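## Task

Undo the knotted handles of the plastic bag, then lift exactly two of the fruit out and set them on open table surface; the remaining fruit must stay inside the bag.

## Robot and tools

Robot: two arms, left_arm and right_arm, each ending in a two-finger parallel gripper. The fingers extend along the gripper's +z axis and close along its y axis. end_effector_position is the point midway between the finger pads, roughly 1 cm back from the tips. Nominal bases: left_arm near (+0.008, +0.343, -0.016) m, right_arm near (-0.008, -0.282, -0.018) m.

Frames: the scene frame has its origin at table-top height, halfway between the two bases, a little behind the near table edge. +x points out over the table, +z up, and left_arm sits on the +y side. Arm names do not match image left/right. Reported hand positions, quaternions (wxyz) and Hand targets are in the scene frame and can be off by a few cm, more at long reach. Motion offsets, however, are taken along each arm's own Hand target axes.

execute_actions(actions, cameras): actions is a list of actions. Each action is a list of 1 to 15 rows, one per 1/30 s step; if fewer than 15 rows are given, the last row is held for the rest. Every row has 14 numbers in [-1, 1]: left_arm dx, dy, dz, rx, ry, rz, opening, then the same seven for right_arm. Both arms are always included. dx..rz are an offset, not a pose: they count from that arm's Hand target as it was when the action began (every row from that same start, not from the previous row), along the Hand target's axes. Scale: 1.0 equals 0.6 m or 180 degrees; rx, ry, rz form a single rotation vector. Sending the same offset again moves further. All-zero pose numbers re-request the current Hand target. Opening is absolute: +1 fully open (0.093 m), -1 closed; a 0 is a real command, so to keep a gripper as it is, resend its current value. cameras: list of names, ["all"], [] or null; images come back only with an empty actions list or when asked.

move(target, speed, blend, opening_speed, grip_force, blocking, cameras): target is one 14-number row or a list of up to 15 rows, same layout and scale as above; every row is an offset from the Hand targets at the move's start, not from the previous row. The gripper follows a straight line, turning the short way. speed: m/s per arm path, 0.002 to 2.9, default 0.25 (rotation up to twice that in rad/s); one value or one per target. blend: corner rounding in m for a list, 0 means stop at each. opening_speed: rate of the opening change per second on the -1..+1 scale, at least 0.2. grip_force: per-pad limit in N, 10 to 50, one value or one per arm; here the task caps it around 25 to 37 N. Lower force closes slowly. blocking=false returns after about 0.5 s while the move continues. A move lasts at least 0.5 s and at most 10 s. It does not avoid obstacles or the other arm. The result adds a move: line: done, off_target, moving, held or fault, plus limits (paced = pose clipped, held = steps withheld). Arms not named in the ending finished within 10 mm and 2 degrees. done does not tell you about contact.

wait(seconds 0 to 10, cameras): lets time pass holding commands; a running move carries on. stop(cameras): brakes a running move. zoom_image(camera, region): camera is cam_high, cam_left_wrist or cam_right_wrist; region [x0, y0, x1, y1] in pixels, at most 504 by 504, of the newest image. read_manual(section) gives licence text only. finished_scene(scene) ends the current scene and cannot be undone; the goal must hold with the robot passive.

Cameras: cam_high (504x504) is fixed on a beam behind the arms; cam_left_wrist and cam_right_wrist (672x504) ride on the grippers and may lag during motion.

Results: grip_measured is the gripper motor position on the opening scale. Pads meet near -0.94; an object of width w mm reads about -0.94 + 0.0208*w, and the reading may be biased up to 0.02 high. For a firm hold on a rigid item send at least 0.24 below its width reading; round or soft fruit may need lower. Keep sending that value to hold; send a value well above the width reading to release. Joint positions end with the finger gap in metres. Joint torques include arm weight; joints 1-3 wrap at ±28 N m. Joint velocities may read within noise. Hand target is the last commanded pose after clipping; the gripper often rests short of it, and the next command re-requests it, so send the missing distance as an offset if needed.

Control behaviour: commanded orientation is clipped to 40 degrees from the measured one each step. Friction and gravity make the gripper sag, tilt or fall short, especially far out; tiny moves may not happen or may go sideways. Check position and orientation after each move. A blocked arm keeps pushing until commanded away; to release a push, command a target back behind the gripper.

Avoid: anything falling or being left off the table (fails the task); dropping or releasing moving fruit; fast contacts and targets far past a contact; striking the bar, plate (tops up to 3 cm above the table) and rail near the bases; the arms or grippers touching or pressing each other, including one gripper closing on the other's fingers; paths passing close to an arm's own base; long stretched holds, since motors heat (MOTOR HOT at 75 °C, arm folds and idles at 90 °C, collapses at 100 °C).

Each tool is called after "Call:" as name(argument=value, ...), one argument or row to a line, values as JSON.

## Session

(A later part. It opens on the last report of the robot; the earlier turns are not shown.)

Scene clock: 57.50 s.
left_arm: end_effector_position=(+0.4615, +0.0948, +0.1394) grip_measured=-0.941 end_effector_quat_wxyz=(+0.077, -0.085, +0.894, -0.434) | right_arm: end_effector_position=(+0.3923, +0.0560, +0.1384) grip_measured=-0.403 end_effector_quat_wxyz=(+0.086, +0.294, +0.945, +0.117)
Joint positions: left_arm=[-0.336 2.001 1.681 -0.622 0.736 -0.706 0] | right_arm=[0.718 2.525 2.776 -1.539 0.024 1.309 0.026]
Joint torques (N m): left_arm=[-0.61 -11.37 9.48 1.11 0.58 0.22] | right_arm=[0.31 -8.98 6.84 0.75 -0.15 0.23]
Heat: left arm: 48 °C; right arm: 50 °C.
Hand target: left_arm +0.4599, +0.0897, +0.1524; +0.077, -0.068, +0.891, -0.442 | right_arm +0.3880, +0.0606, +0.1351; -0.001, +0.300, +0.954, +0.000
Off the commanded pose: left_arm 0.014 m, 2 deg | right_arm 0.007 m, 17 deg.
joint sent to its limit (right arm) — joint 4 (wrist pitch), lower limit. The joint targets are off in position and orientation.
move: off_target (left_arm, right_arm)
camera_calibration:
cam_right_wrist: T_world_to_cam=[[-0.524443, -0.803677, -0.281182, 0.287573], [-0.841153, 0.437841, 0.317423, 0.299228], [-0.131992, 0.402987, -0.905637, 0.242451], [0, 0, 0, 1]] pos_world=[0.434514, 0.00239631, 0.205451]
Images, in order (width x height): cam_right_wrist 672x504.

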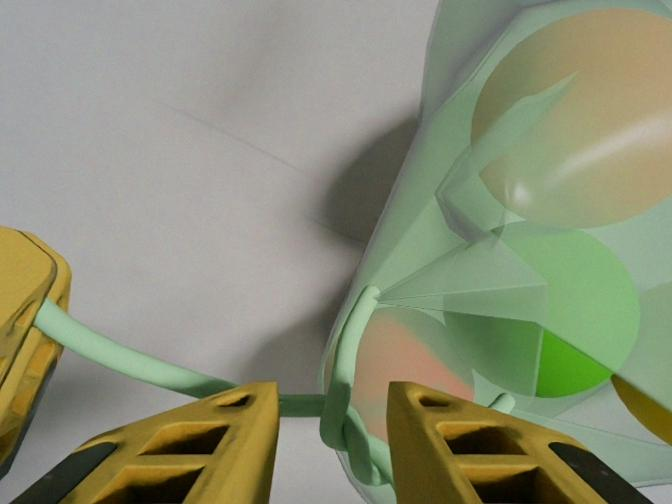

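Call:
move(
  target=[
    [0,0,0,0,0,0,-1,-0.006,0.006,0.077,0,0,0,-0.45],
    [0,0,0,0,0,0,-1,-0.006,0.006,0.077,0,0,0,-1],
  ],
  cameras=["cam_right_wrist"],
  speed=0.1,
)

Call:
zoom_image(
  camera="cam_right_wrist",
  region=[200, 200, 500, 500],
)

Scene clock: 61.00 s.
left_arm: end_effector_position=(+0.4605, +0.0950, +0.1387) grip_measured=-0.941 end_effector_quat_wxyz=(+0.074, -0.086, +0.894, -0.433) | right_arm: end_effector_position=(+0.3957, +0.0592, +0.0931) grip_measured=-0.975 end_effector_quat_wxyz=(+0.065, +0.295, +0.950, +0.084)
Joint positions: left_arm=[-0.336 2.001 1.681 -0.628 0.736 -0.705 0] | right_arm=[0.718 2.626 2.797 -1.539 0.024 1.309 0]
Joint torques (N m): left_arm=[-0.9 -11.33 9.44 1.16 0.58 0.21] | right_arm=[-0.38 -9.33 6.89 0.6 -0.19 0.2]
Heat: left arm: 48 °C; right arm: 50 °C.
Hand target: left_arm +0.4599, +0.0897, +0.1524; +0.077, -0.068, +0.891, -0.442 | right_arm +0.3929, +0.0616, +0.0889; -0.001, +0.300, +0.954, +0.000
Off the commanded pose: left_arm 0.015 m, 2 deg | right_arm 0.005 m, 12 deg.
joint sent to its limit (right arm) — joint 4 (wrist pitch), lower limit. The joint targets are off in position and orientation.
move: off_target (left_arm, right_arm); target 2's new opening was sent with right_arm's hand 0.006 m and 12 deg from that target
camera_calibration:
cam_right_wrist: T_world_to_cam=[[-0.539013, -0.816569, -0.206591, 0.278739], [-0.821089, 0.454697, 0.345056, 0.303442], [-0.187826, 0.355619, -0.915564, 0.226443], [0, 0, 0, 1]] pos_world=[0.441928, 0.00910778, 0.160203]
Images, in order (width x height): cam_right_wrist 672x504.

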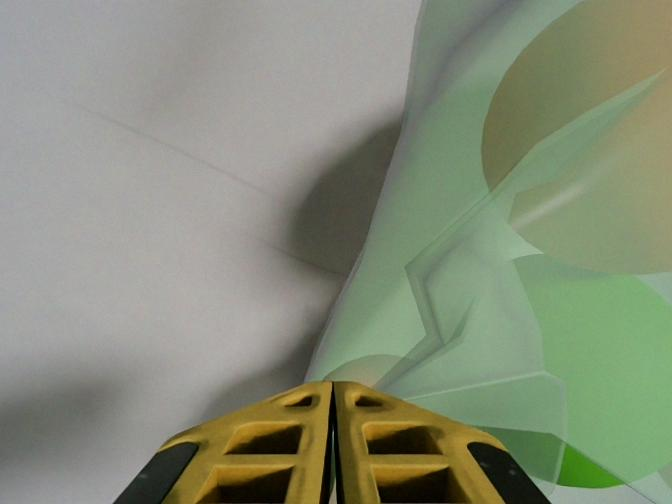

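Scaled by 1.680 from the camera's 672x504 image, which has a finer 960x720 frame.

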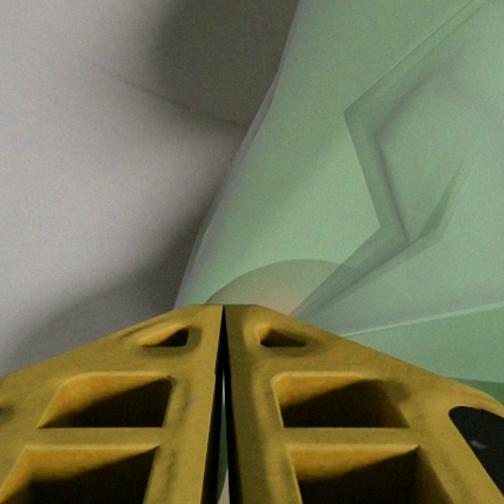

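Call:
move(
  target=[0,0,0,0,0,0,-1,0,0,-0.1,0,0,0,-1],
  cameras=["all"],
  speed=0.1,
)

Call:
zoom_image(
  camera="cam_high",
  region=[180, 150, 320, 290],
)

Scene clock: 62.80 s.
left_arm: end_effector_position=(+0.4605, +0.0950, +0.1387) grip_measured=-0.941 end_effector_quat_wxyz=(+0.074, -0.086, +0.894, -0.433) | right_arm: end_effector_position=(+0.3978, +0.0609, +0.1145) grip_measured=-0.975 end_effector_quat_wxyz=(+0.078, +0.294, +0.947, +0.106)
Joint positions: left_arm=[-0.336 2.001 1.681 -0.628 0.736 -0.705 0] | right_arm=[0.718 2.597 2.82 -1.539 0.024 1.309 0]
Joint torques (N m): left_arm=[-0.64 -11.32 9.48 1.16 0.55 0.25] | right_arm=[-0.03 -15.16 6.69 0.69 -0.18 0.18]
Heat: left arm: 49 °C; right arm: 51 °C.
Hand target: left_arm +0.4599, +0.0897, +0.1524; +0.077, -0.068, +0.891, -0.442 | right_arm +0.3930, +0.0615, +0.1489; -0.001, +0.300, +0.954, +0.000
Off the commanded pose: left_arm 0.015 m, 2 deg | right_arm 0.035 m, 15 deg.
joint sent to its limit (right arm) — joint 4 (wrist pitch), lower limit. The joint targets are off in position and orientation.
move: off_target (left_arm, right_arm)
camera_calibration:
cam_left_wrist: T_world_to_cam=[[0.093813, -0.618588, 0.780095, -0.0898789], [-0.96514, 0.135798, 0.223749, 0.434664], [-0.244344, -0.773891, -0.584284, 0.349297], [0, 0, 0, 1]] pos_world=[0.513292, 0.155694, 0.176947]
cam_right_wrist: T_world_to_cam=[[-0.530061, -0.808582, -0.255402, 0.287205], [-0.834294, 0.443444, 0.327584, 0.304897], [-0.151622, 0.38672, -0.909647, 0.228913], [0, 0, 0, 1]] pos_world=[0.441318, 0.00849933, 0.181704]

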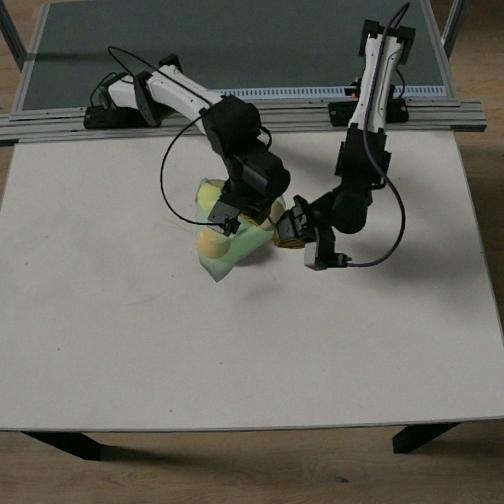

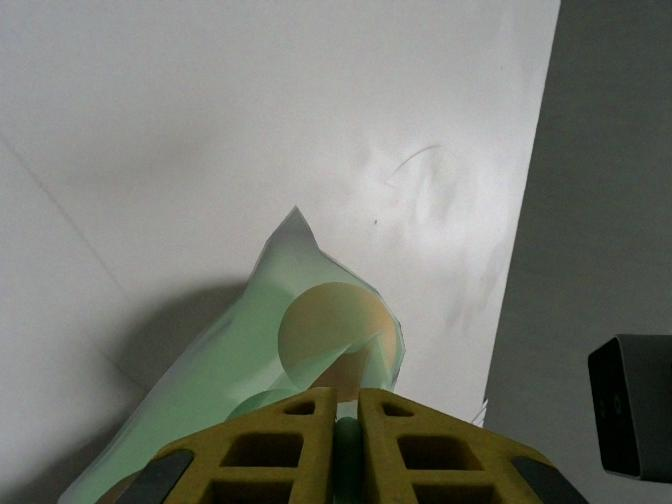

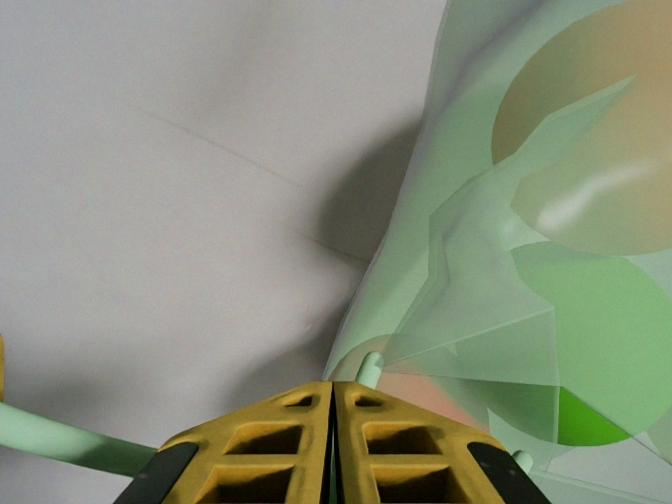

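Scaled by 3.600 from the camera's 504x504 image, which has a finer 720x720 frame.

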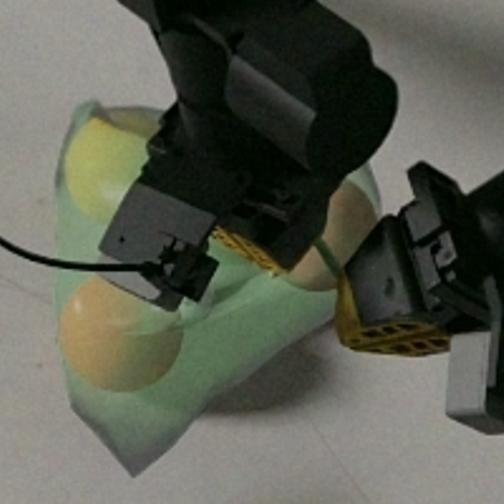

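Call:
move(
  target=[
    [0,0,0,0,0,0,-1,0,0,-0.06,0,0,0,-0.4],
    [-0.0116,-0.0817,-0.0566,0,0,0,-1,0,0,-0.12,0,0,0,-0.4],
  ],
  cameras=["all"],
  speed=0.12,
)

Call:
zoom_image(
  camera="cam_right_wrist",
  region=[200, 200, 500, 500],
)

Scene clock: 67.47 s.
left_arm: end_effector_position=(+0.4671, +0.0934, +0.1998) grip_measured=-0.941 end_effector_quat_wxyz=(+0.078, -0.084, +0.893, -0.435) | right_arm: end_effector_position=(+0.3945, +0.0578, +0.1819) grip_measured=-0.402 end_effector_quat_wxyz=(+0.115, +0.292, +0.935, +0.164)
Joint positions: left_arm=[-0.336 2.027 1.958 -0.871 0.736 -0.705 0] | right_arm=[0.718 2.476 2.839 -1.539 0.024 1.309 0.026]
Joint torques (N m): left_arm=[-1.11 -11.54 9.31 1.11 0.53 0.19] | right_arm=[0.09 -14.67 6.58 1.4 -0.13 0.13]
Heat: left arm: 49 °C; right arm: 52 °C.
Hand target: left_arm +0.4626, +0.0880, +0.2124; +0.077, -0.068, +0.891, -0.442 | right_arm +0.3931, +0.0614, +0.2209; -0.001, +0.300, +0.954, +0.000
Off the commanded pose: left_arm 0.014 m, 2 deg | right_arm 0.039 m, 23 deg.
elbow stopped short (right arm): the move would have taken joint 3 (elbow) straighter than the controller allows.
move: off_target (left_arm, right_arm)
camera_calibration:
cam_left_wrist: T_world_to_cam=[[0.0875015, -0.616724, 0.782301, -0.136813], [-0.966953, 0.136198, 0.215526, 0.430196], [-0.239468, -0.775307, -0.584426, 0.383149], [0, 0, 0, 1]] pos_world=[0.519702, 0.154091, 0.238233]
cam_right_wrist: T_world_to_cam=[[-0.496626, -0.779319, -0.382131, 0.308281], [-0.866131, 0.416362, 0.276514, 0.305005], [-0.0563883, 0.468299, -0.881769, 0.243571], [0, 0, 0, 1]] pos_world=[0.431009, -0.000806779, 0.248238]

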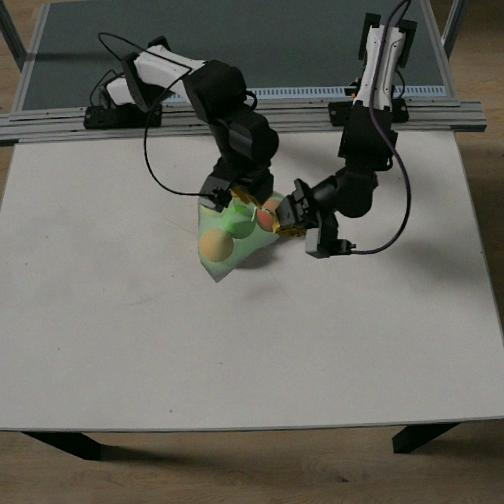

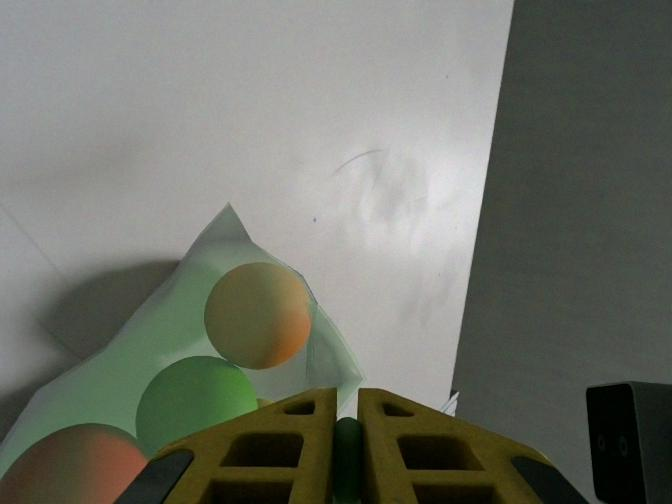

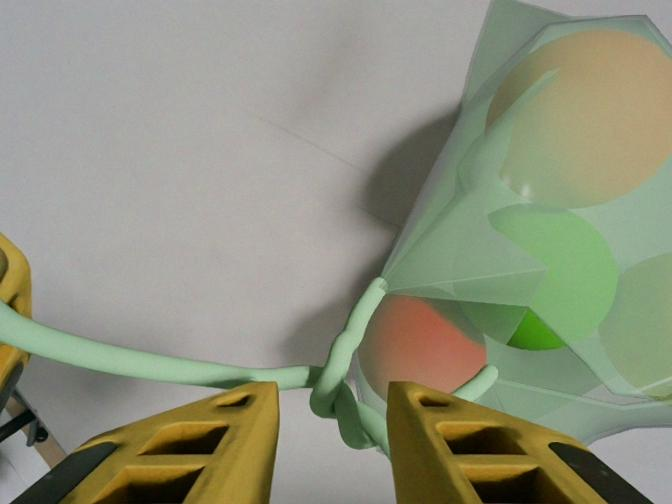

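Scaled by 1.680 from the camera's 672x504 image, which has a finer 960x720 frame.

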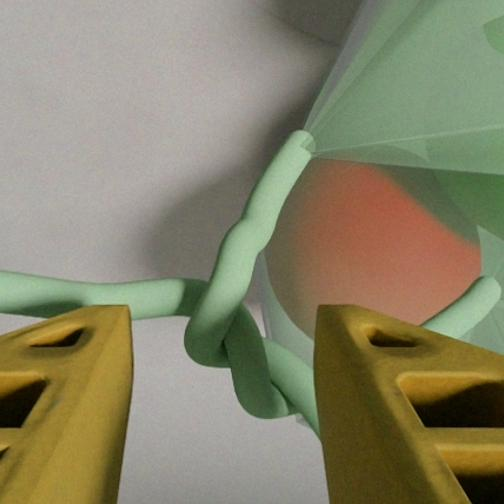

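Call:
move(
  target=[
    [0,0,0,0,0,0,-1,0.0095,0.011,0.18,0,0,0,-0.4],
  ],
  cameras=["cam_right_wrist"],
  speed=0.1,
)

Call:
zoom_image(
  camera="cam_right_wrist",
  region=[200, 200, 500, 500],
)

Scene clock: 70.40 s.
left_arm: end_effector_position=(+0.4641, +0.0903, +0.1990) grip_measured=-0.941 end_effector_quat_wxyz=(+0.073, -0.083, +0.894, -0.434) | right_arm: end_effector_position=(+0.3982, +0.0623, +0.1397) grip_measured=-0.402 end_effector_quat_wxyz=(+0.093, +0.295, +0.942, +0.130)
Joint positions: left_arm=[-0.343 2.027 1.958 -0.878 0.736 -0.705 0] | right_arm=[0.719 2.56 2.842 -1.539 0.024 1.315 0.026]
Joint torques (N m): left_arm=[-0.8 -11.43 9.24 1.19 0.55 0.19] | right_arm=[0.05 -11.26 4.93 1.08 0.01 0.11]
Heat: left arm: 49 °C; right arm: 52 °C.
Hand target: left_arm +0.4626, +0.0880, +0.2124; +0.077, -0.068, +0.891, -0.442 | right_arm +0.3971, +0.0637, +0.1442; +0.096, +0.294, +0.942, +0.135 (not the last commanded pose)
Off the commanded pose: left_arm 0.014 m, 2 deg | right_arm 0.029 m, 18 deg.
elbow stopped short (right arm): the move would have taken joint 3 (elbow) straighter than the controller allows.
led back after a hold (left arm): the arm was led back toward your command in small steps, so it may still be short of it.
move: held (right_arm; a check stopped the path), off_target (left_arm); limits=held
pose unreachable (left arm): on one or more control steps of this call, first in action 0 (counted from 0), this arm could not follow its commanded pose, so it was not sent that pose on those steps. It may still have moved: this result reports where it is.
cause: moving toward the commanded pose would bring a part of the arm too close to another arm (this arm's gripper housing and the right arm's wrist (the part past joint 4), along the way the arms are being sent, or toward where that arm still pushes).
pose unreachable (right arm): on one or more control steps of this call, first in action 0 (counted from 0), this arm could not follow its commanded pose, so it was not sent that pose on those steps. It may still have moved: this result reports where it is.
cause: moving toward the commanded pose would bring a part of the arm too close to another arm (this arm's wrist (the part past joint 4) and the left arm's gripper housing, along the way the arms are being sent, or toward where that arm still pushes).
camera_calibration:
cam_right_wrist: T_world_to_cam=[[-0.521473, -0.795073, -0.309718, 0.298289], [-0.846055, 0.434702, 0.308586, 0.304404], [-0.110713, 0.422958, -0.89936, 0.231321], [0, 0, 0, 1]] pos_world=[0.438703, 0.00699708, 0.206491]
Images, in order (width x height): cam_right_wrist 672x504.

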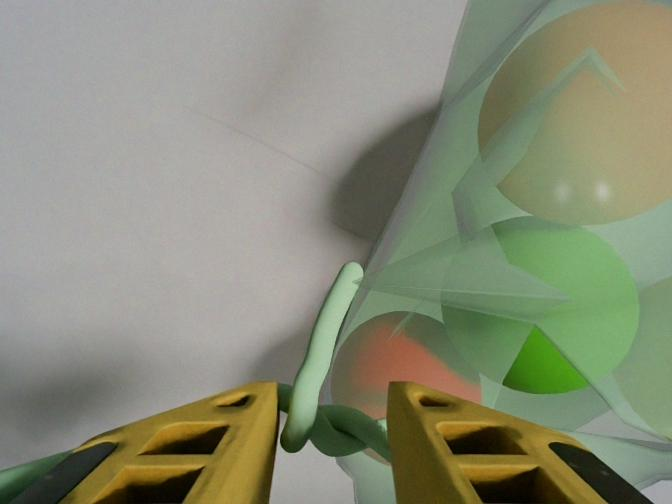

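Scaled by 1.680 from the camera's 672x504 image, which has a finer 960x720 frame.

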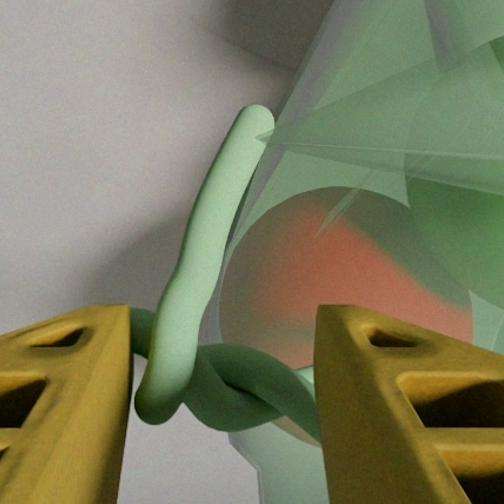

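Call:
move(
  target=[
    [-0.003,0.01,-0.013,0.167,0,0,-1,0,0,-0.04,0,0,0,-0.4],
  ],
  cameras=["cam_right_wrist"],
  speed=0.1,
)

Call:
zoom_image(
  camera="cam_right_wrist",
  region=[200, 200, 500, 500],
)

Scene clock: 74.50 s.
left_arm: end_effector_position=(+0.4665, +0.0982, +0.1810) grip_measured=-0.941 end_effector_quat_wxyz=(+0.067, -0.075, +0.760, -0.642) | right_arm: end_effector_position=(+0.3982, +0.0623, +0.1397) grip_measured=-0.402 end_effector_quat_wxyz=(+0.093, +0.295, +0.942, +0.130)
Joint positions: left_arm=[-0.245 1.959 1.354 0.224 1.145 -1.183 0] | right_arm=[0.719 2.56 2.842 -1.539 0.024 1.315 0.026]
Joint torques (N m): left_arm=[-0.13 -15.31 6.22 2.29 0.44 -0.27] | right_arm=[0.08 -14.87 4.88 0.81 0.03 0.11]
Heat: left arm: 50 °C; right arm: 52 °C.
Hand target: left_arm +0.4625, +0.0980, +0.2123; +0.092, -0.046, +0.746, -0.658 | right_arm +0.3909, +0.0590, +0.1669; +0.096, +0.294, +0.942, +0.135
Off the commanded pose: left_arm 0.032 m, 5 deg | right_arm 0.028 m, 1 deg.
elbow stopped short (right arm): the move would have taken joint 3 (elbow) straighter than the controller allows.
joint sent to its limit (right arm) — joint 4 (wrist pitch), lower limit. The joint targets are off in position, not in orientation.
move: off_target (left_arm, right_arm)
camera_calibration:
cam_right_wrist: T_world_to_cam=[[-0.521473, -0.795073, -0.309718, 0.298289], [-0.846055, 0.434702, 0.308586, 0.304404], [-0.110713, 0.422958, -0.89936, 0.231321], [0, 0, 0, 1]] pos_world=[0.438703, 0.00699708, 0.206491]
Images, in order (width x height): cam_right_wrist 672x504.

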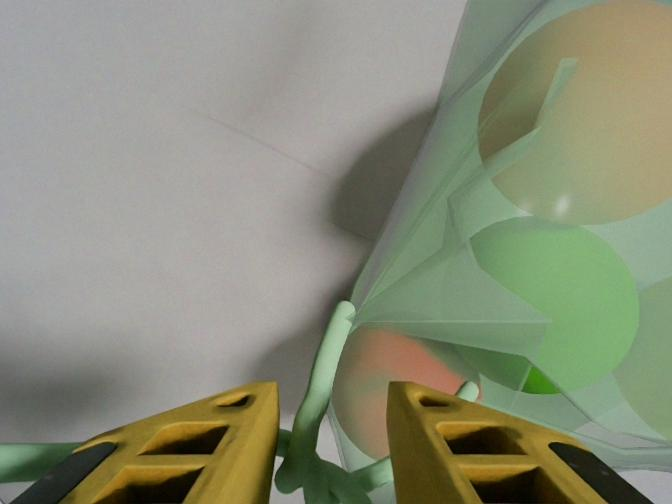

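Scaled by 1.680 from the camera's 672x504 image, which has a finer 960x720 frame.

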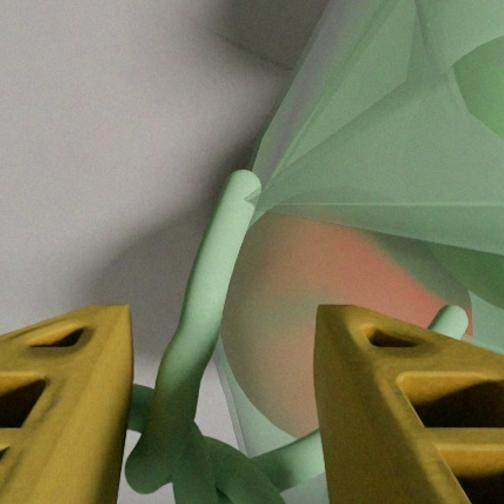

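Call:
move(
  target=[
    [0,0,0,0,0,0,-1,0.004,-0.0147,0.088,0,0,0,-0.4],
  ],
  cameras=["cam_right_wrist"],
  speed=0.1,
)

Call:
zoom_image(
  camera="cam_right_wrist",
  region=[200, 200, 500, 500],
)

Scene clock: 76.30 s.
left_arm: end_effector_position=(+0.4653, +0.0975, +0.1803) grip_measured=-0.941 end_effector_quat_wxyz=(+0.064, -0.075, +0.760, -0.643) | right_arm: end_effector_position=(+0.3963, +0.0609, +0.0865) grip_measured=-0.402 end_effector_quat_wxyz=(+0.078, +0.296, +0.946, +0.107)
Joint positions: left_arm=[-0.247 1.959 1.351 0.226 1.147 -1.185 0] | right_arm=[0.719 2.449 2.419 -1.284 0.024 1.315 0.026]
Joint torques (N m): left_arm=[-0.06 -15.53 6.26 2.29 0.43 -0.26] | right_arm=[-0.08 -14.93 4.75 1.11 -0.01 0.1]
Heat: left arm: 50 °C; right arm: 53 °C.
Hand target: left_arm +0.4625, +0.0980, +0.2124; +0.092, -0.045, +0.746, -0.658 | right_arm +0.3980, +0.0638, +0.1140; +0.096, +0.294, +0.942, +0.135
Off the commanded pose: left_arm 0.032 m, 5 deg | right_arm 0.028 m, 4 deg.
move: off_target (left_arm, right_arm)
camera_calibration:
cam_right_wrist: T_world_to_cam=[[-0.53349, -0.805657, -0.257497, 0.280634], [-0.832472, 0.446309, 0.328327, 0.312031], [-0.149596, 0.389518, -0.908788, 0.202121], [0, 0, 0, 1]] pos_world=[0.439709, 0.00810229, 0.153499]
Images, in order (width x height): cam_right_wrist 672x504.

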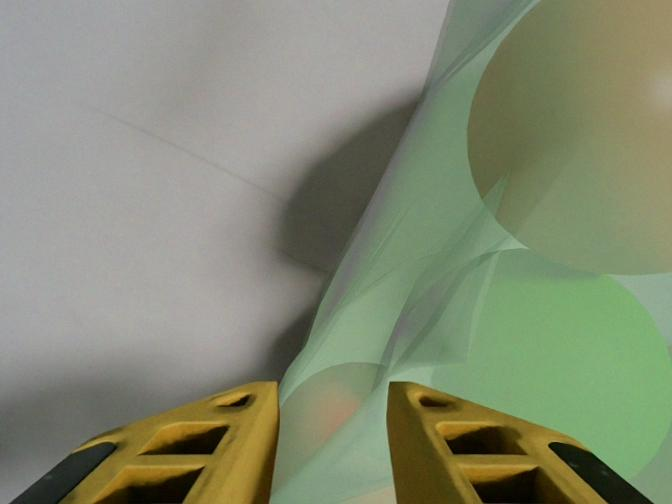

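Scaled by 1.680 from the camera's 672x504 image, which has a finer 960x720 frame.

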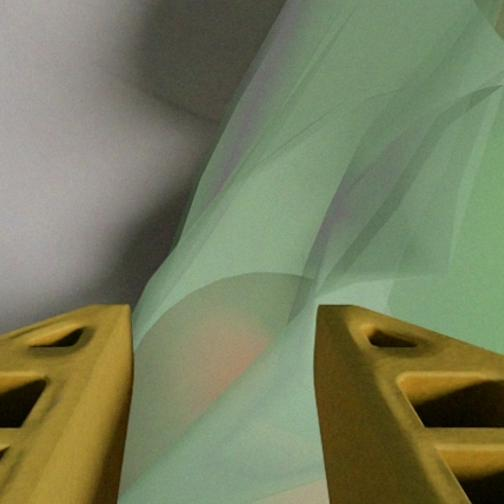

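Call:
move(
  target=[
    [0,0,0,0,0,0,-1,0,0,-0.035,0,0,0,-0.4],
  ],
  cameras=["cam_right_wrist"],
  speed=0.1,
)

Call:
zoom_image(
  camera="cam_right_wrist",
  region=[200, 200, 500, 500],
)

Scene clock: 77.63 s.
left_arm: end_effector_position=(+0.4654, +0.0975, +0.1805) grip_measured=-0.941 end_effector_quat_wxyz=(+0.065, -0.075, +0.759, -0.643) | right_arm: end_effector_position=(+0.3950, +0.0597, +0.0979) grip_measured=-0.402 end_effector_quat_wxyz=(+0.081, +0.296, +0.945, +0.110)
Joint positions: left_arm=[-0.247 1.959 1.351 0.227 1.147 -1.185 0] | right_arm=[0.719 2.439 2.446 -1.312 0.024 1.315 0.026]
Joint torques (N m): left_arm=[0.05 -15.38 6.26 2.29 0.44 -0.25] | right_arm=[-0.02 -15.06 7.49 0.68 -0.01 0.16]
Heat: left arm: 50 °C; right arm: 53 °C.
Hand target: left_arm +0.4625, +0.0980, +0.2123; +0.092, -0.045, +0.746, -0.658 | right_arm +0.3926, +0.0597, +0.1339; +0.096, +0.294, +0.942, +0.135
Off the commanded pose: left_arm 0.032 m, 5 deg | right_arm 0.036 m, 3 deg.
move: off_target (left_arm, right_arm)
camera_calibration:
cam_right_wrist: T_world_to_cam=[[-0.531801, -0.80418, -0.265486, 0.281909], [-0.834605, 0.444519, 0.325327, 0.308917], [-0.143608, 0.394585, -0.907568, 0.210055], [0, 0, 0, 1]] pos_world=[0.437908, 0.00650125, 0.164983]
Images, in order (width x height): cam_right_wrist 672x504.

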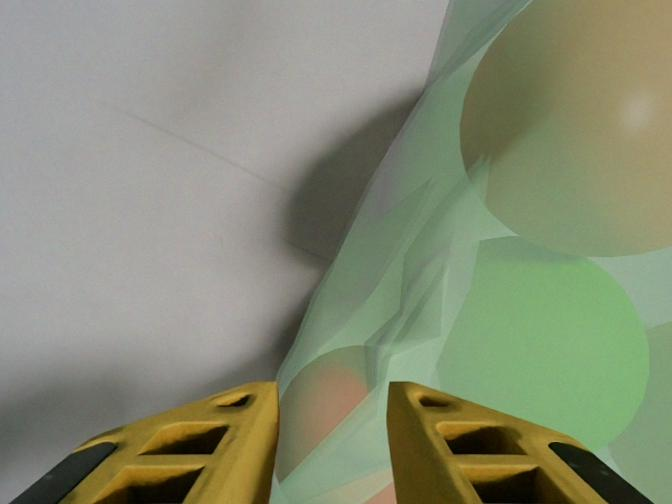

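Scaled by 1.680 from the camera's 672x504 image, which has a finer 960x720 frame.

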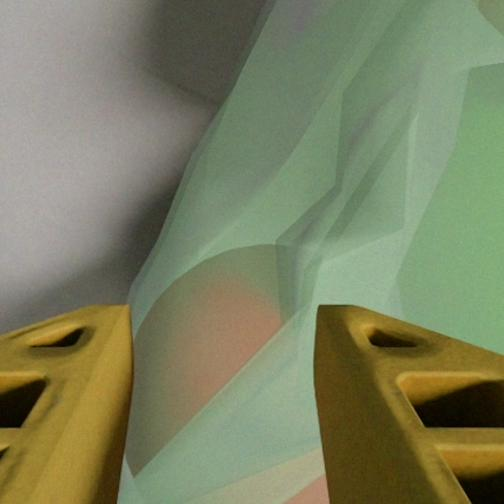

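Call:
move(
  target=[
    [0,0,0,0,0,0,-1,0,0,-0.04,0,0,0,-0.4],
  ],
  cameras=["all"],
  speed=0.1,
)

Call:
zoom_image(
  camera="cam_right_wrist",
  region=[200, 200, 500, 500],
)

Scene clock: 79.10 s.
left_arm: end_effector_position=(+0.4655, +0.0975, +0.1807) grip_measured=-0.941 end_effector_quat_wxyz=(+0.065, -0.075, +0.759, -0.643) | right_arm: end_effector_position=(+0.3906, +0.0557, +0.1316) grip_measured=-0.402 end_effector_quat_wxyz=(+0.086, +0.296, +0.944, +0.119)
Joint positions: left_arm=[-0.247 1.959 1.351 0.229 1.147 -1.186 0] | right_arm=[0.719 2.439 2.581 -1.427 0.024 1.315 0.026]
Joint torques (N m): left_arm=[0.05 -15.35 6.35 2.25 0.42 -0.25] | right_arm=[0.14 -13.34 7.2 0.75 0.04 0.11]
Motor temperatures (°C): left_arm=[27 50 47 43 26 27 31] | right_arm=[25 54 40 42 27 24 27]
Heat: left arm: 50 °C; right arm: 54 °C.
Hand target: left_arm +0.4625, +0.0980, +0.2124; +0.092, -0.045, +0.746, -0.658 | right_arm +0.3863, +0.0549, +0.1566; +0.096, +0.294, +0.942, +0.135
Off the commanded pose: left_arm 0.032 m, 5 deg | right_arm 0.025 m, 2 deg.
move: off_target (left_arm, right_arm)
camera_calibration:
cam_left_wrist: T_world_to_cam=[[0.0337395, -0.172898, 0.984362, -0.173963], [-0.965559, 0.248604, 0.076761, 0.4456], [-0.257988, -0.953049, -0.158555, 0.323817], [0, 0, 0, 1]] pos_world=[0.519664, 0.167757, 0.188381]
cam_right_wrist: T_world_to_cam=[[-0.527568, -0.800469, -0.284468, 0.285882], [-0.839575, 0.440226, 0.318299, 0.299137], [-0.129558, 0.406756, -0.904303, 0.234915], [0, 0, 0, 1]] pos_world=[0.432405, 0.00159909, 0.198544]

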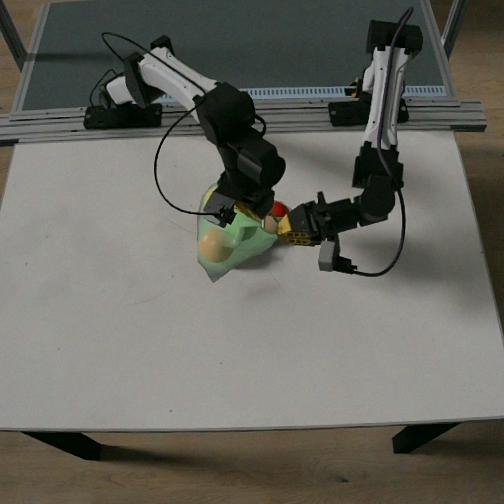

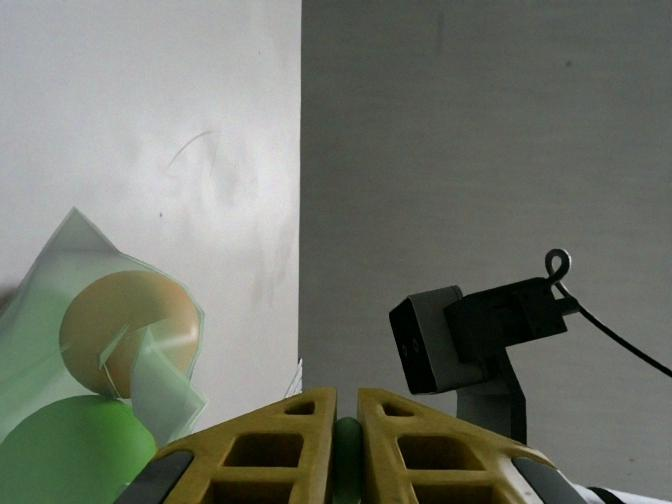

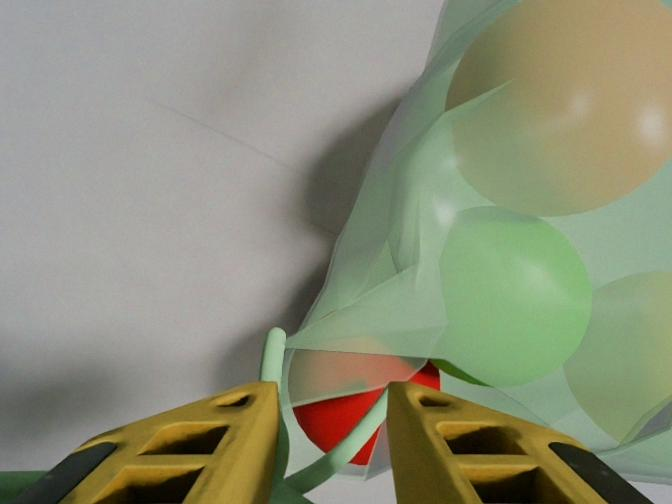

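Scaled by 1.680 from the camera's 672x504 image, which has a finer 960x720 frame.

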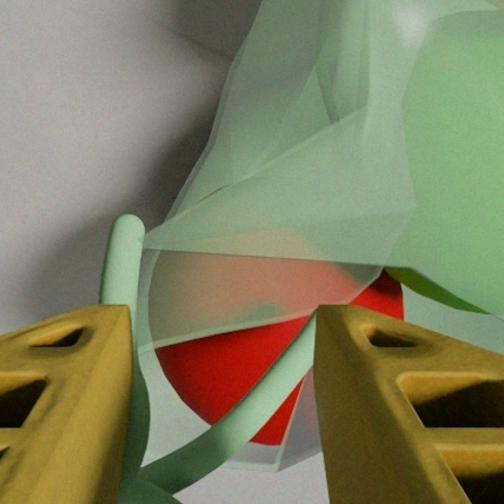

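Call:
move(
  target=[
    [0,0,0,0,0,0,-1,0.05,-0.04,-0.12,0,0,0,-0.4],
  ],
  cameras=["cam_right_wrist"],
  speed=0.12,
)

Call:
zoom_image(
  camera="cam_right_wrist",
  region=[150, 200, 450, 500],
)

Scene clock: 81.63 s.
left_arm: end_effector_position=(+0.4655, +0.0975, +0.1807) grip_measured=-0.941 end_effector_quat_wxyz=(+0.065, -0.074, +0.759, -0.643) | right_arm: end_effector_position=(+0.3395, +0.0468, +0.1971) grip_measured=-0.402 end_effector_quat_wxyz=(+0.087, +0.290, +0.944, +0.133)
Joint positions: left_arm=[-0.247 1.959 1.351 0.229 1.147 -1.186 0] | right_arm=[0.776 2.255 2.529 -1.535 0.027 1.36 0.026]
Joint torques (N m): left_arm=[-0.06 -15.41 6.28 2.24 0.4 -0.24] | right_arm=[0.27 -12.71 4.33 0.74 0.2 0.22]
Heat: left arm: 50 °C; right arm: 54 °C.
Hand target: left_arm +0.4625, +0.0980, +0.2124; +0.092, -0.045, +0.746, -0.658 | right_arm +0.3307, +0.0390, +0.2142; +0.096, +0.294, +0.942, +0.135
Off the commanded pose: left_arm 0.032 m, 5 deg | right_arm 0.021 m, 1 deg.
joint sent to its limit (right arm) — joint 4 (wrist pitch), lower limit. The joint targets are off in position, not in orientation.
move: off_target (left_arm, right_arm)
camera_calibration:
cam_right_wrist: T_world_to_cam=[[-0.514121, -0.799652, -0.310221, 0.270967], [-0.848663, 0.421841, 0.319095, 0.243188], [-0.124301, 0.427326, -0.895512, 0.28668], [0, 0, 0, 1]] pos_world=[0.381329, -0.0084135, 0.263185]
Images, in order (width x height): cam_right_wrist 672x504.

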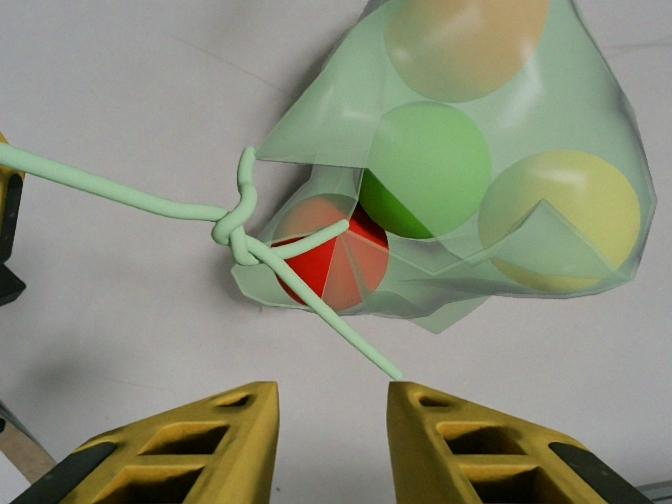

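Scaled by 1.680 from the camera's 672x504 image, which has a finer 960x720 frame.

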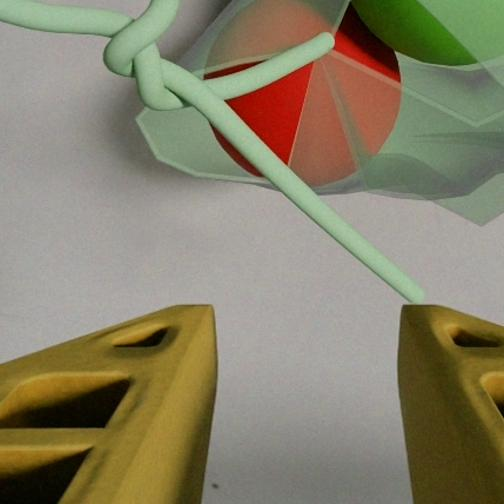

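Call:
zoom_image(
  camera="cam_right_wrist",
  region=[180, 130, 300, 280],
)

Call:
zoom_image(
  camera="cam_high",
  region=[210, 170, 310, 270],
)

Scaled by 3.360 from the camera's 672x504 image, which has a finer 960x720 frame.

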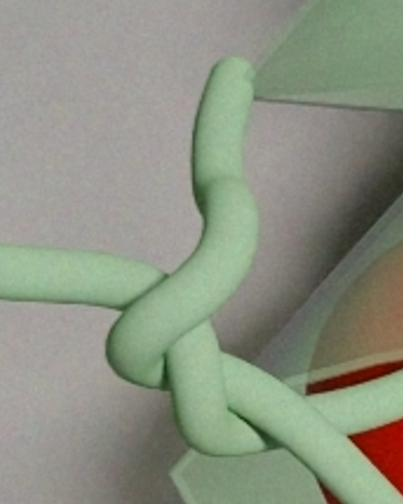

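This scene's latest camera images include none from cam_high. They are from: cam_right_wrist. cam_high's image comes with the result of a call that names it in "cameras".

Call:
move(
  target=[
    [0,0,0,0,0,0,-1,-0.0495,0.1,0.125,0,0,0,-0.4],
  ],
  cameras=["cam_right_wrist"],
  speed=0.12,
)

Call:
zoom_image(
  camera="cam_right_wrist",
  region=[200, 200, 500, 500],
)

Scene clock: 83.80 s.
left_arm: end_effector_position=(+0.4655, +0.0975, +0.1807) grip_measured=-0.941 end_effector_quat_wxyz=(+0.065, -0.074, +0.759, -0.643) | right_arm: end_effector_position=(+0.3993, +0.0779, +0.1627) grip_measured=-0.402 end_effector_quat_wxyz=(+0.114, +0.296, +0.933, +0.171)
Joint positions: left_arm=[-0.247 1.959 1.351 0.229 1.147 -1.186 0] | right_arm=[0.741 2.524 2.837 -1.479 0.027 1.341 0.026]
Joint torques (N m): left_arm=[-0.06 -15.41 6.32 2.25 0.4 -0.28] | right_arm=[-0.27 -9.33 6.8 1.49 0.05 -0.02]
Heat: left arm: 50 °C; right arm: 54 °C.
Hand target: left_arm +0.4625, +0.0980, +0.2124; +0.092, -0.045, +0.746, -0.658 | right_arm +0.4058, +0.0841, +0.1648; +0.096, +0.294, +0.942, +0.135
Off the commanded pose: left_arm 0.032 m, 5 deg | right_arm 0.009 m, 5 deg.
elbow stopped short (right arm): the move would have taken joint 3 (elbow) straighter than the controller allows.
move: off_target (left_arm, right_arm)
camera_calibration:
cam_right_wrist: T_world_to_cam=[[-0.501978, -0.769447, -0.39493, 0.322511], [-0.863397, 0.419092, 0.280905, 0.304055], [-0.0506294, 0.481989, -0.874713, 0.212924], [0, 0, 0, 1]] pos_world=[0.435194, 0.0181008, 0.228206]
Images, in order (width x height): cam_right_wrist 672x504.

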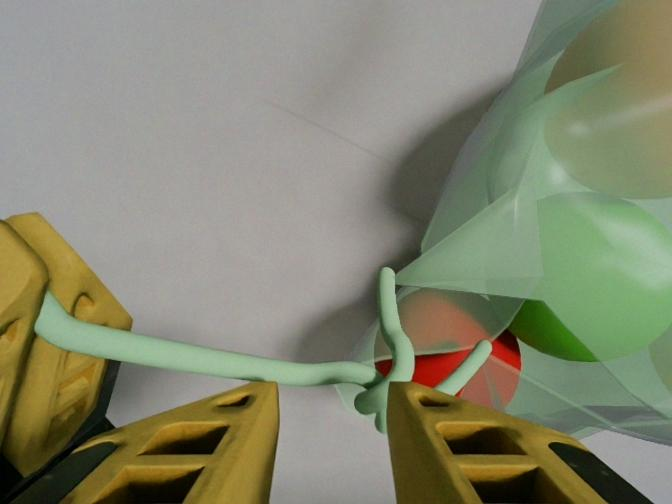

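Scaled by 1.680 from the camera's 672x504 image, which has a finer 960x720 frame.

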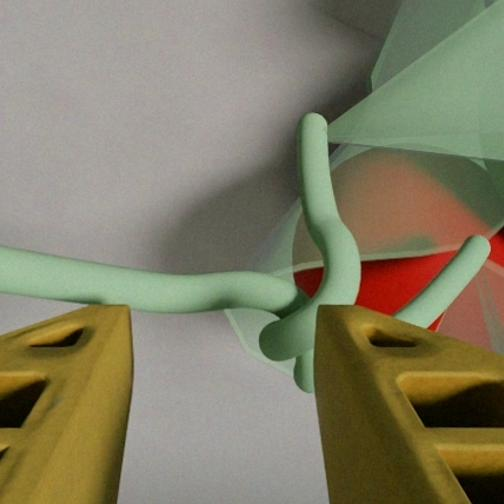

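Call:
move(
  target=[
    [0,0,0,0,0,0,-1,0.004,-0.026,0.067,0,0,0,-0.4],
  ],
  cameras=["cam_right_wrist","cam_left_wrist"],
  speed=0.1,
)

Call:
zoom_image(
  camera="cam_right_wrist",
  region=[200, 200, 500, 500],
)

Scene clock: 85.30 s.
left_arm: end_effector_position=(+0.4655, +0.0975, +0.1807) grip_measured=-0.941 end_effector_quat_wxyz=(+0.065, -0.074, +0.759, -0.643) | right_arm: end_effector_position=(+0.4036, +0.0797, +0.1234) grip_measured=-0.402 end_effector_quat_wxyz=(+0.097, +0.298, +0.939, +0.140)
Joint positions: left_arm=[-0.247 1.959 1.351 0.229 1.147 -1.186 0] | right_arm=[0.738 2.599 2.837 -1.475 0.027 1.339 0.026]
Joint torques (N m): left_arm=[-0.05 -15.34 6.23 2.25 0.44 -0.24] | right_arm=[-0.16 -9.77 6.99 1.04 0.04 0.02]
Heat: left arm: 50 °C; right arm: 54 °C.
Hand target: left_arm +0.4625, +0.0980, +0.2124; +0.092, -0.045, +0.746, -0.658 | right_arm +0.4061, +0.0811, +0.1218; +0.096, +0.294, +0.942, +0.135
Off the commanded pose: left_arm 0.032 m, 5 deg | right_arm 0.003 m, 1 deg.
elbow stopped short (right arm): the move would have taken joint 3 (elbow) straighter than the controller allows.
move: off_target (left_arm)
camera_calibration:
cam_left_wrist: T_world_to_cam=[[0.0333339, -0.1729, 0.984375, -0.173754], [-0.965574, 0.248665, 0.0763737, 0.445671], [-0.257984, -0.953033, -0.158658, 0.323831], [0, 0, 0, 1]] pos_world=[0.519664, 0.167757, 0.18838]
cam_right_wrist: T_world_to_cam=[[-0.521571, -0.786632, -0.330413, 0.311838], [-0.847686, 0.433773, 0.305402, 0.307592], [-0.096915, 0.439375, -0.89306, 0.202281], [0, 0, 0, 1]] pos_world=[0.442991, 0.0230001, 0.189745]
Images, in order (width x height): cam_left_wrist 672x504, cam_right_wrist 672x504.

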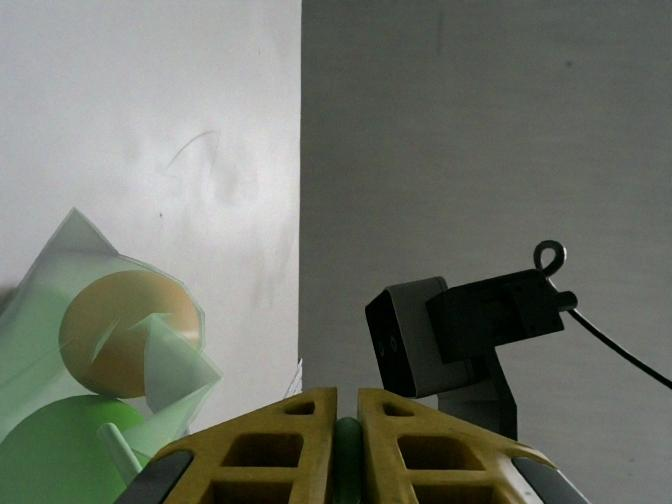

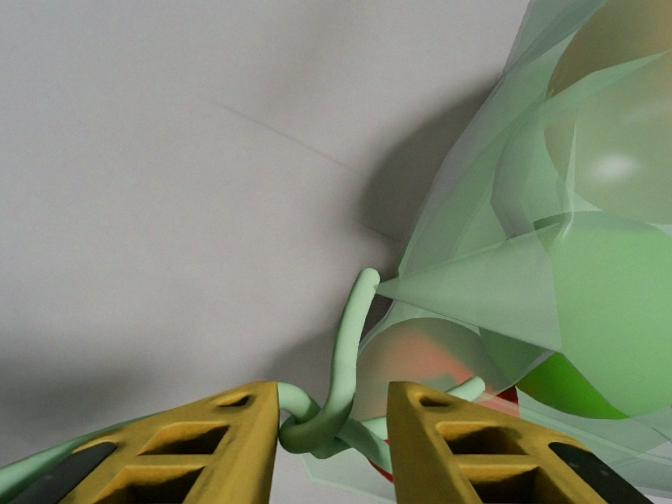

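Scaled by 1.680 from the camera's 672x504 image, which has a finer 960x720 frame.

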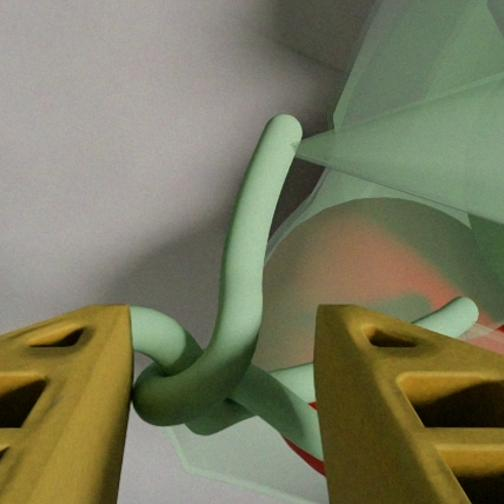

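Call:
move(
  target=[
    [0,0,0,0,0,0,-1,-0.005,-0.007,0.041,0,0,0,-0.4],
  ],
  cameras=["cam_right_wrist"],
  speed=0.1,
)

Call:
zoom_image(
  camera="cam_right_wrist",
  region=[200, 200, 500, 500],
)

Scene clock: 86.93 s.
left_arm: end_effector_position=(+0.4648, +0.0976, +0.1790) grip_measured=-0.941 end_effector_quat_wxyz=(+0.063, -0.076, +0.760, -0.643) | right_arm: end_effector_position=(+0.4105, +0.0780, +0.0882) grip_measured=-0.402 end_effector_quat_wxyz=(+0.087, +0.300, +0.942, +0.121)
Joint positions: left_arm=[-0.247 1.959 1.346 0.229 1.147 -1.186 0] | right_arm=[0.727 2.599 2.699 -1.381 0.027 1.33 0.026]
Joint torques (N m): left_arm=[-0.12 -15.38 6.67 2.25 0.41 -0.24] | right_arm=[-0.2 -12.81 4.64 1.24 0.01 -0.01]
Heat: left arm: 50 °C; right arm: 54 °C.
Hand target: left_arm +0.4625, +0.0980, +0.2124; +0.092, -0.045, +0.746, -0.658 | right_arm +0.4127, +0.0809, +0.0975; +0.096, +0.294, +0.942, +0.135
Off the commanded pose: left_arm 0.033 m, 5 deg | right_arm 0.010 m, 2 deg.
move: off_target (left_arm)
camera_calibration:
cam_right_wrist: T_world_to_cam=[[-0.533348, -0.794893, -0.289283, 0.304281], [-0.836773, 0.445696, 0.318066, 0.318263], [-0.123896, 0.411704, -0.902856, 0.18634], [0, 0, 0, 1]] pos_world=[0.451689, 0.0233051, 0.155033]
Images, in order (width x height): cam_right_wrist 672x504.

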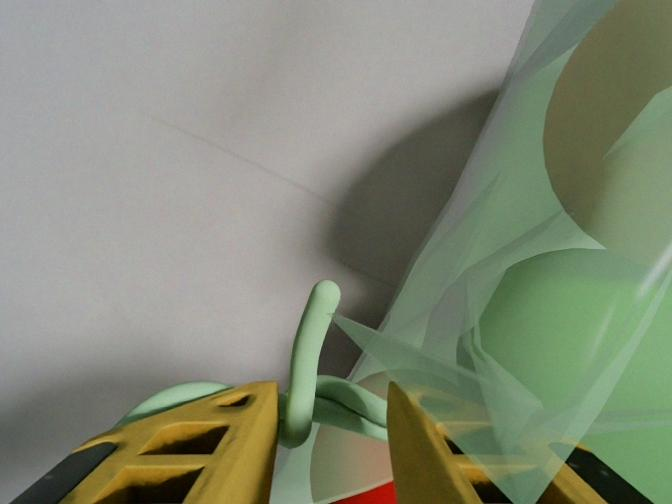

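Scaled by 1.680 from the camera's 672x504 image, which has a finer 960x720 frame.

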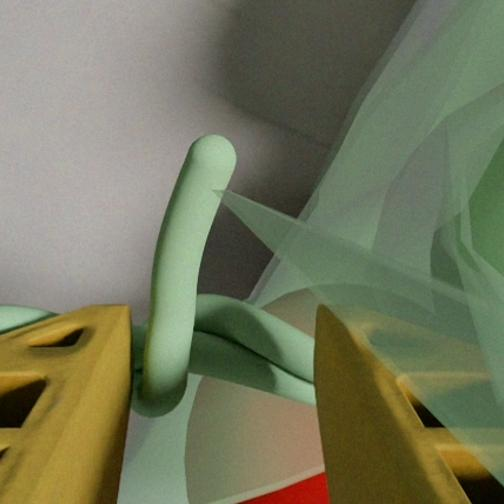

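Call:
move(
  target=[
    [0,0,0,0,0,0,-1,-0.015,0.005,0.008,0,0,0,-0.4],
    [0,0,0,0,0,0,-1,-0.015,0.005,0.008,0,0,0,-1],
  ],
  cameras=["cam_right_wrist"],
  speed=0.1,
  opening_speed=0.4,
)

Call:
zoom_image(
  camera="cam_right_wrist",
  region=[200, 200, 500, 500],
)

Scene clock: 90.47 s.
left_arm: end_effector_position=(+0.4648, +0.0976, +0.1791) grip_measured=-0.941 end_effector_quat_wxyz=(+0.063, -0.076, +0.760, -0.643) | right_arm: end_effector_position=(+0.4242, +0.0784, +0.1002) grip_measured=-0.975 end_effector_quat_wxyz=(+0.103, +0.299, +0.938, +0.143)
Joint positions: left_arm=[-0.247 1.959 1.346 0.23 1.147 -1.186 0] | right_arm=[0.712 2.622 2.778 -1.381 0.027 1.315 0]
Joint torques (N m): left_arm=[-0.14 -15.49 6.75 2.25 0.43 -0.25] | right_arm=[-0.39 -9.36 7.24 0.87 -0.05 0.05]
Heat: left arm: 50 °C; right arm: 53 °C.
Hand target: left_arm +0.4625, +0.0980, +0.2123; +0.092, -0.046, +0.746, -0.658 | right_arm +0.4228, +0.0791, +0.0948; +0.096, +0.294, +0.942, +0.135
Off the commanded pose: left_arm 0.033 m, 5 deg | right_arm 0.006 m, 1 deg.
move: off_target (left_arm)
camera_calibration:
cam_right_wrist: T_world_to_cam=[[-0.519778, -0.784381, -0.338493, 0.313742], [-0.850246, 0.43641, 0.294326, 0.334594], [-0.083142, 0.440787, -0.893753, 0.178251], [0, 0, 0, 1]] pos_world=[0.462383, 0.021503, 0.167032]
Images, in order (width x height): cam_right_wrist 672x504.

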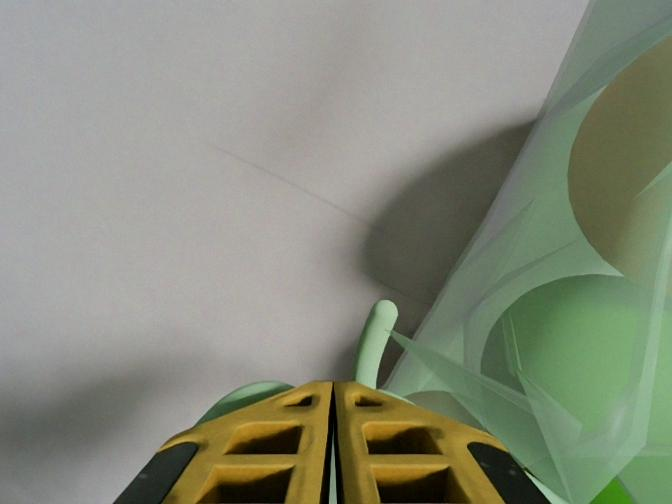

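Scaled by 1.680 from the camera's 672x504 image, which has a finer 960x720 frame.

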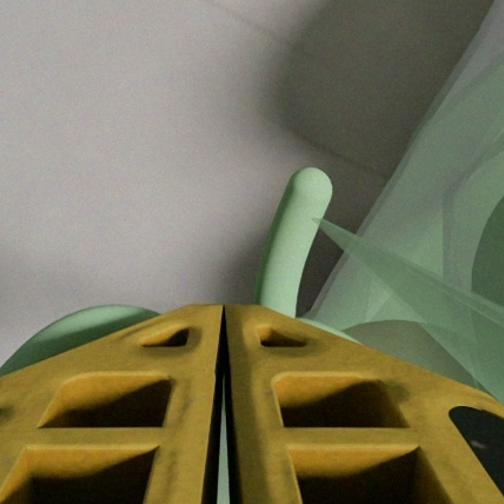

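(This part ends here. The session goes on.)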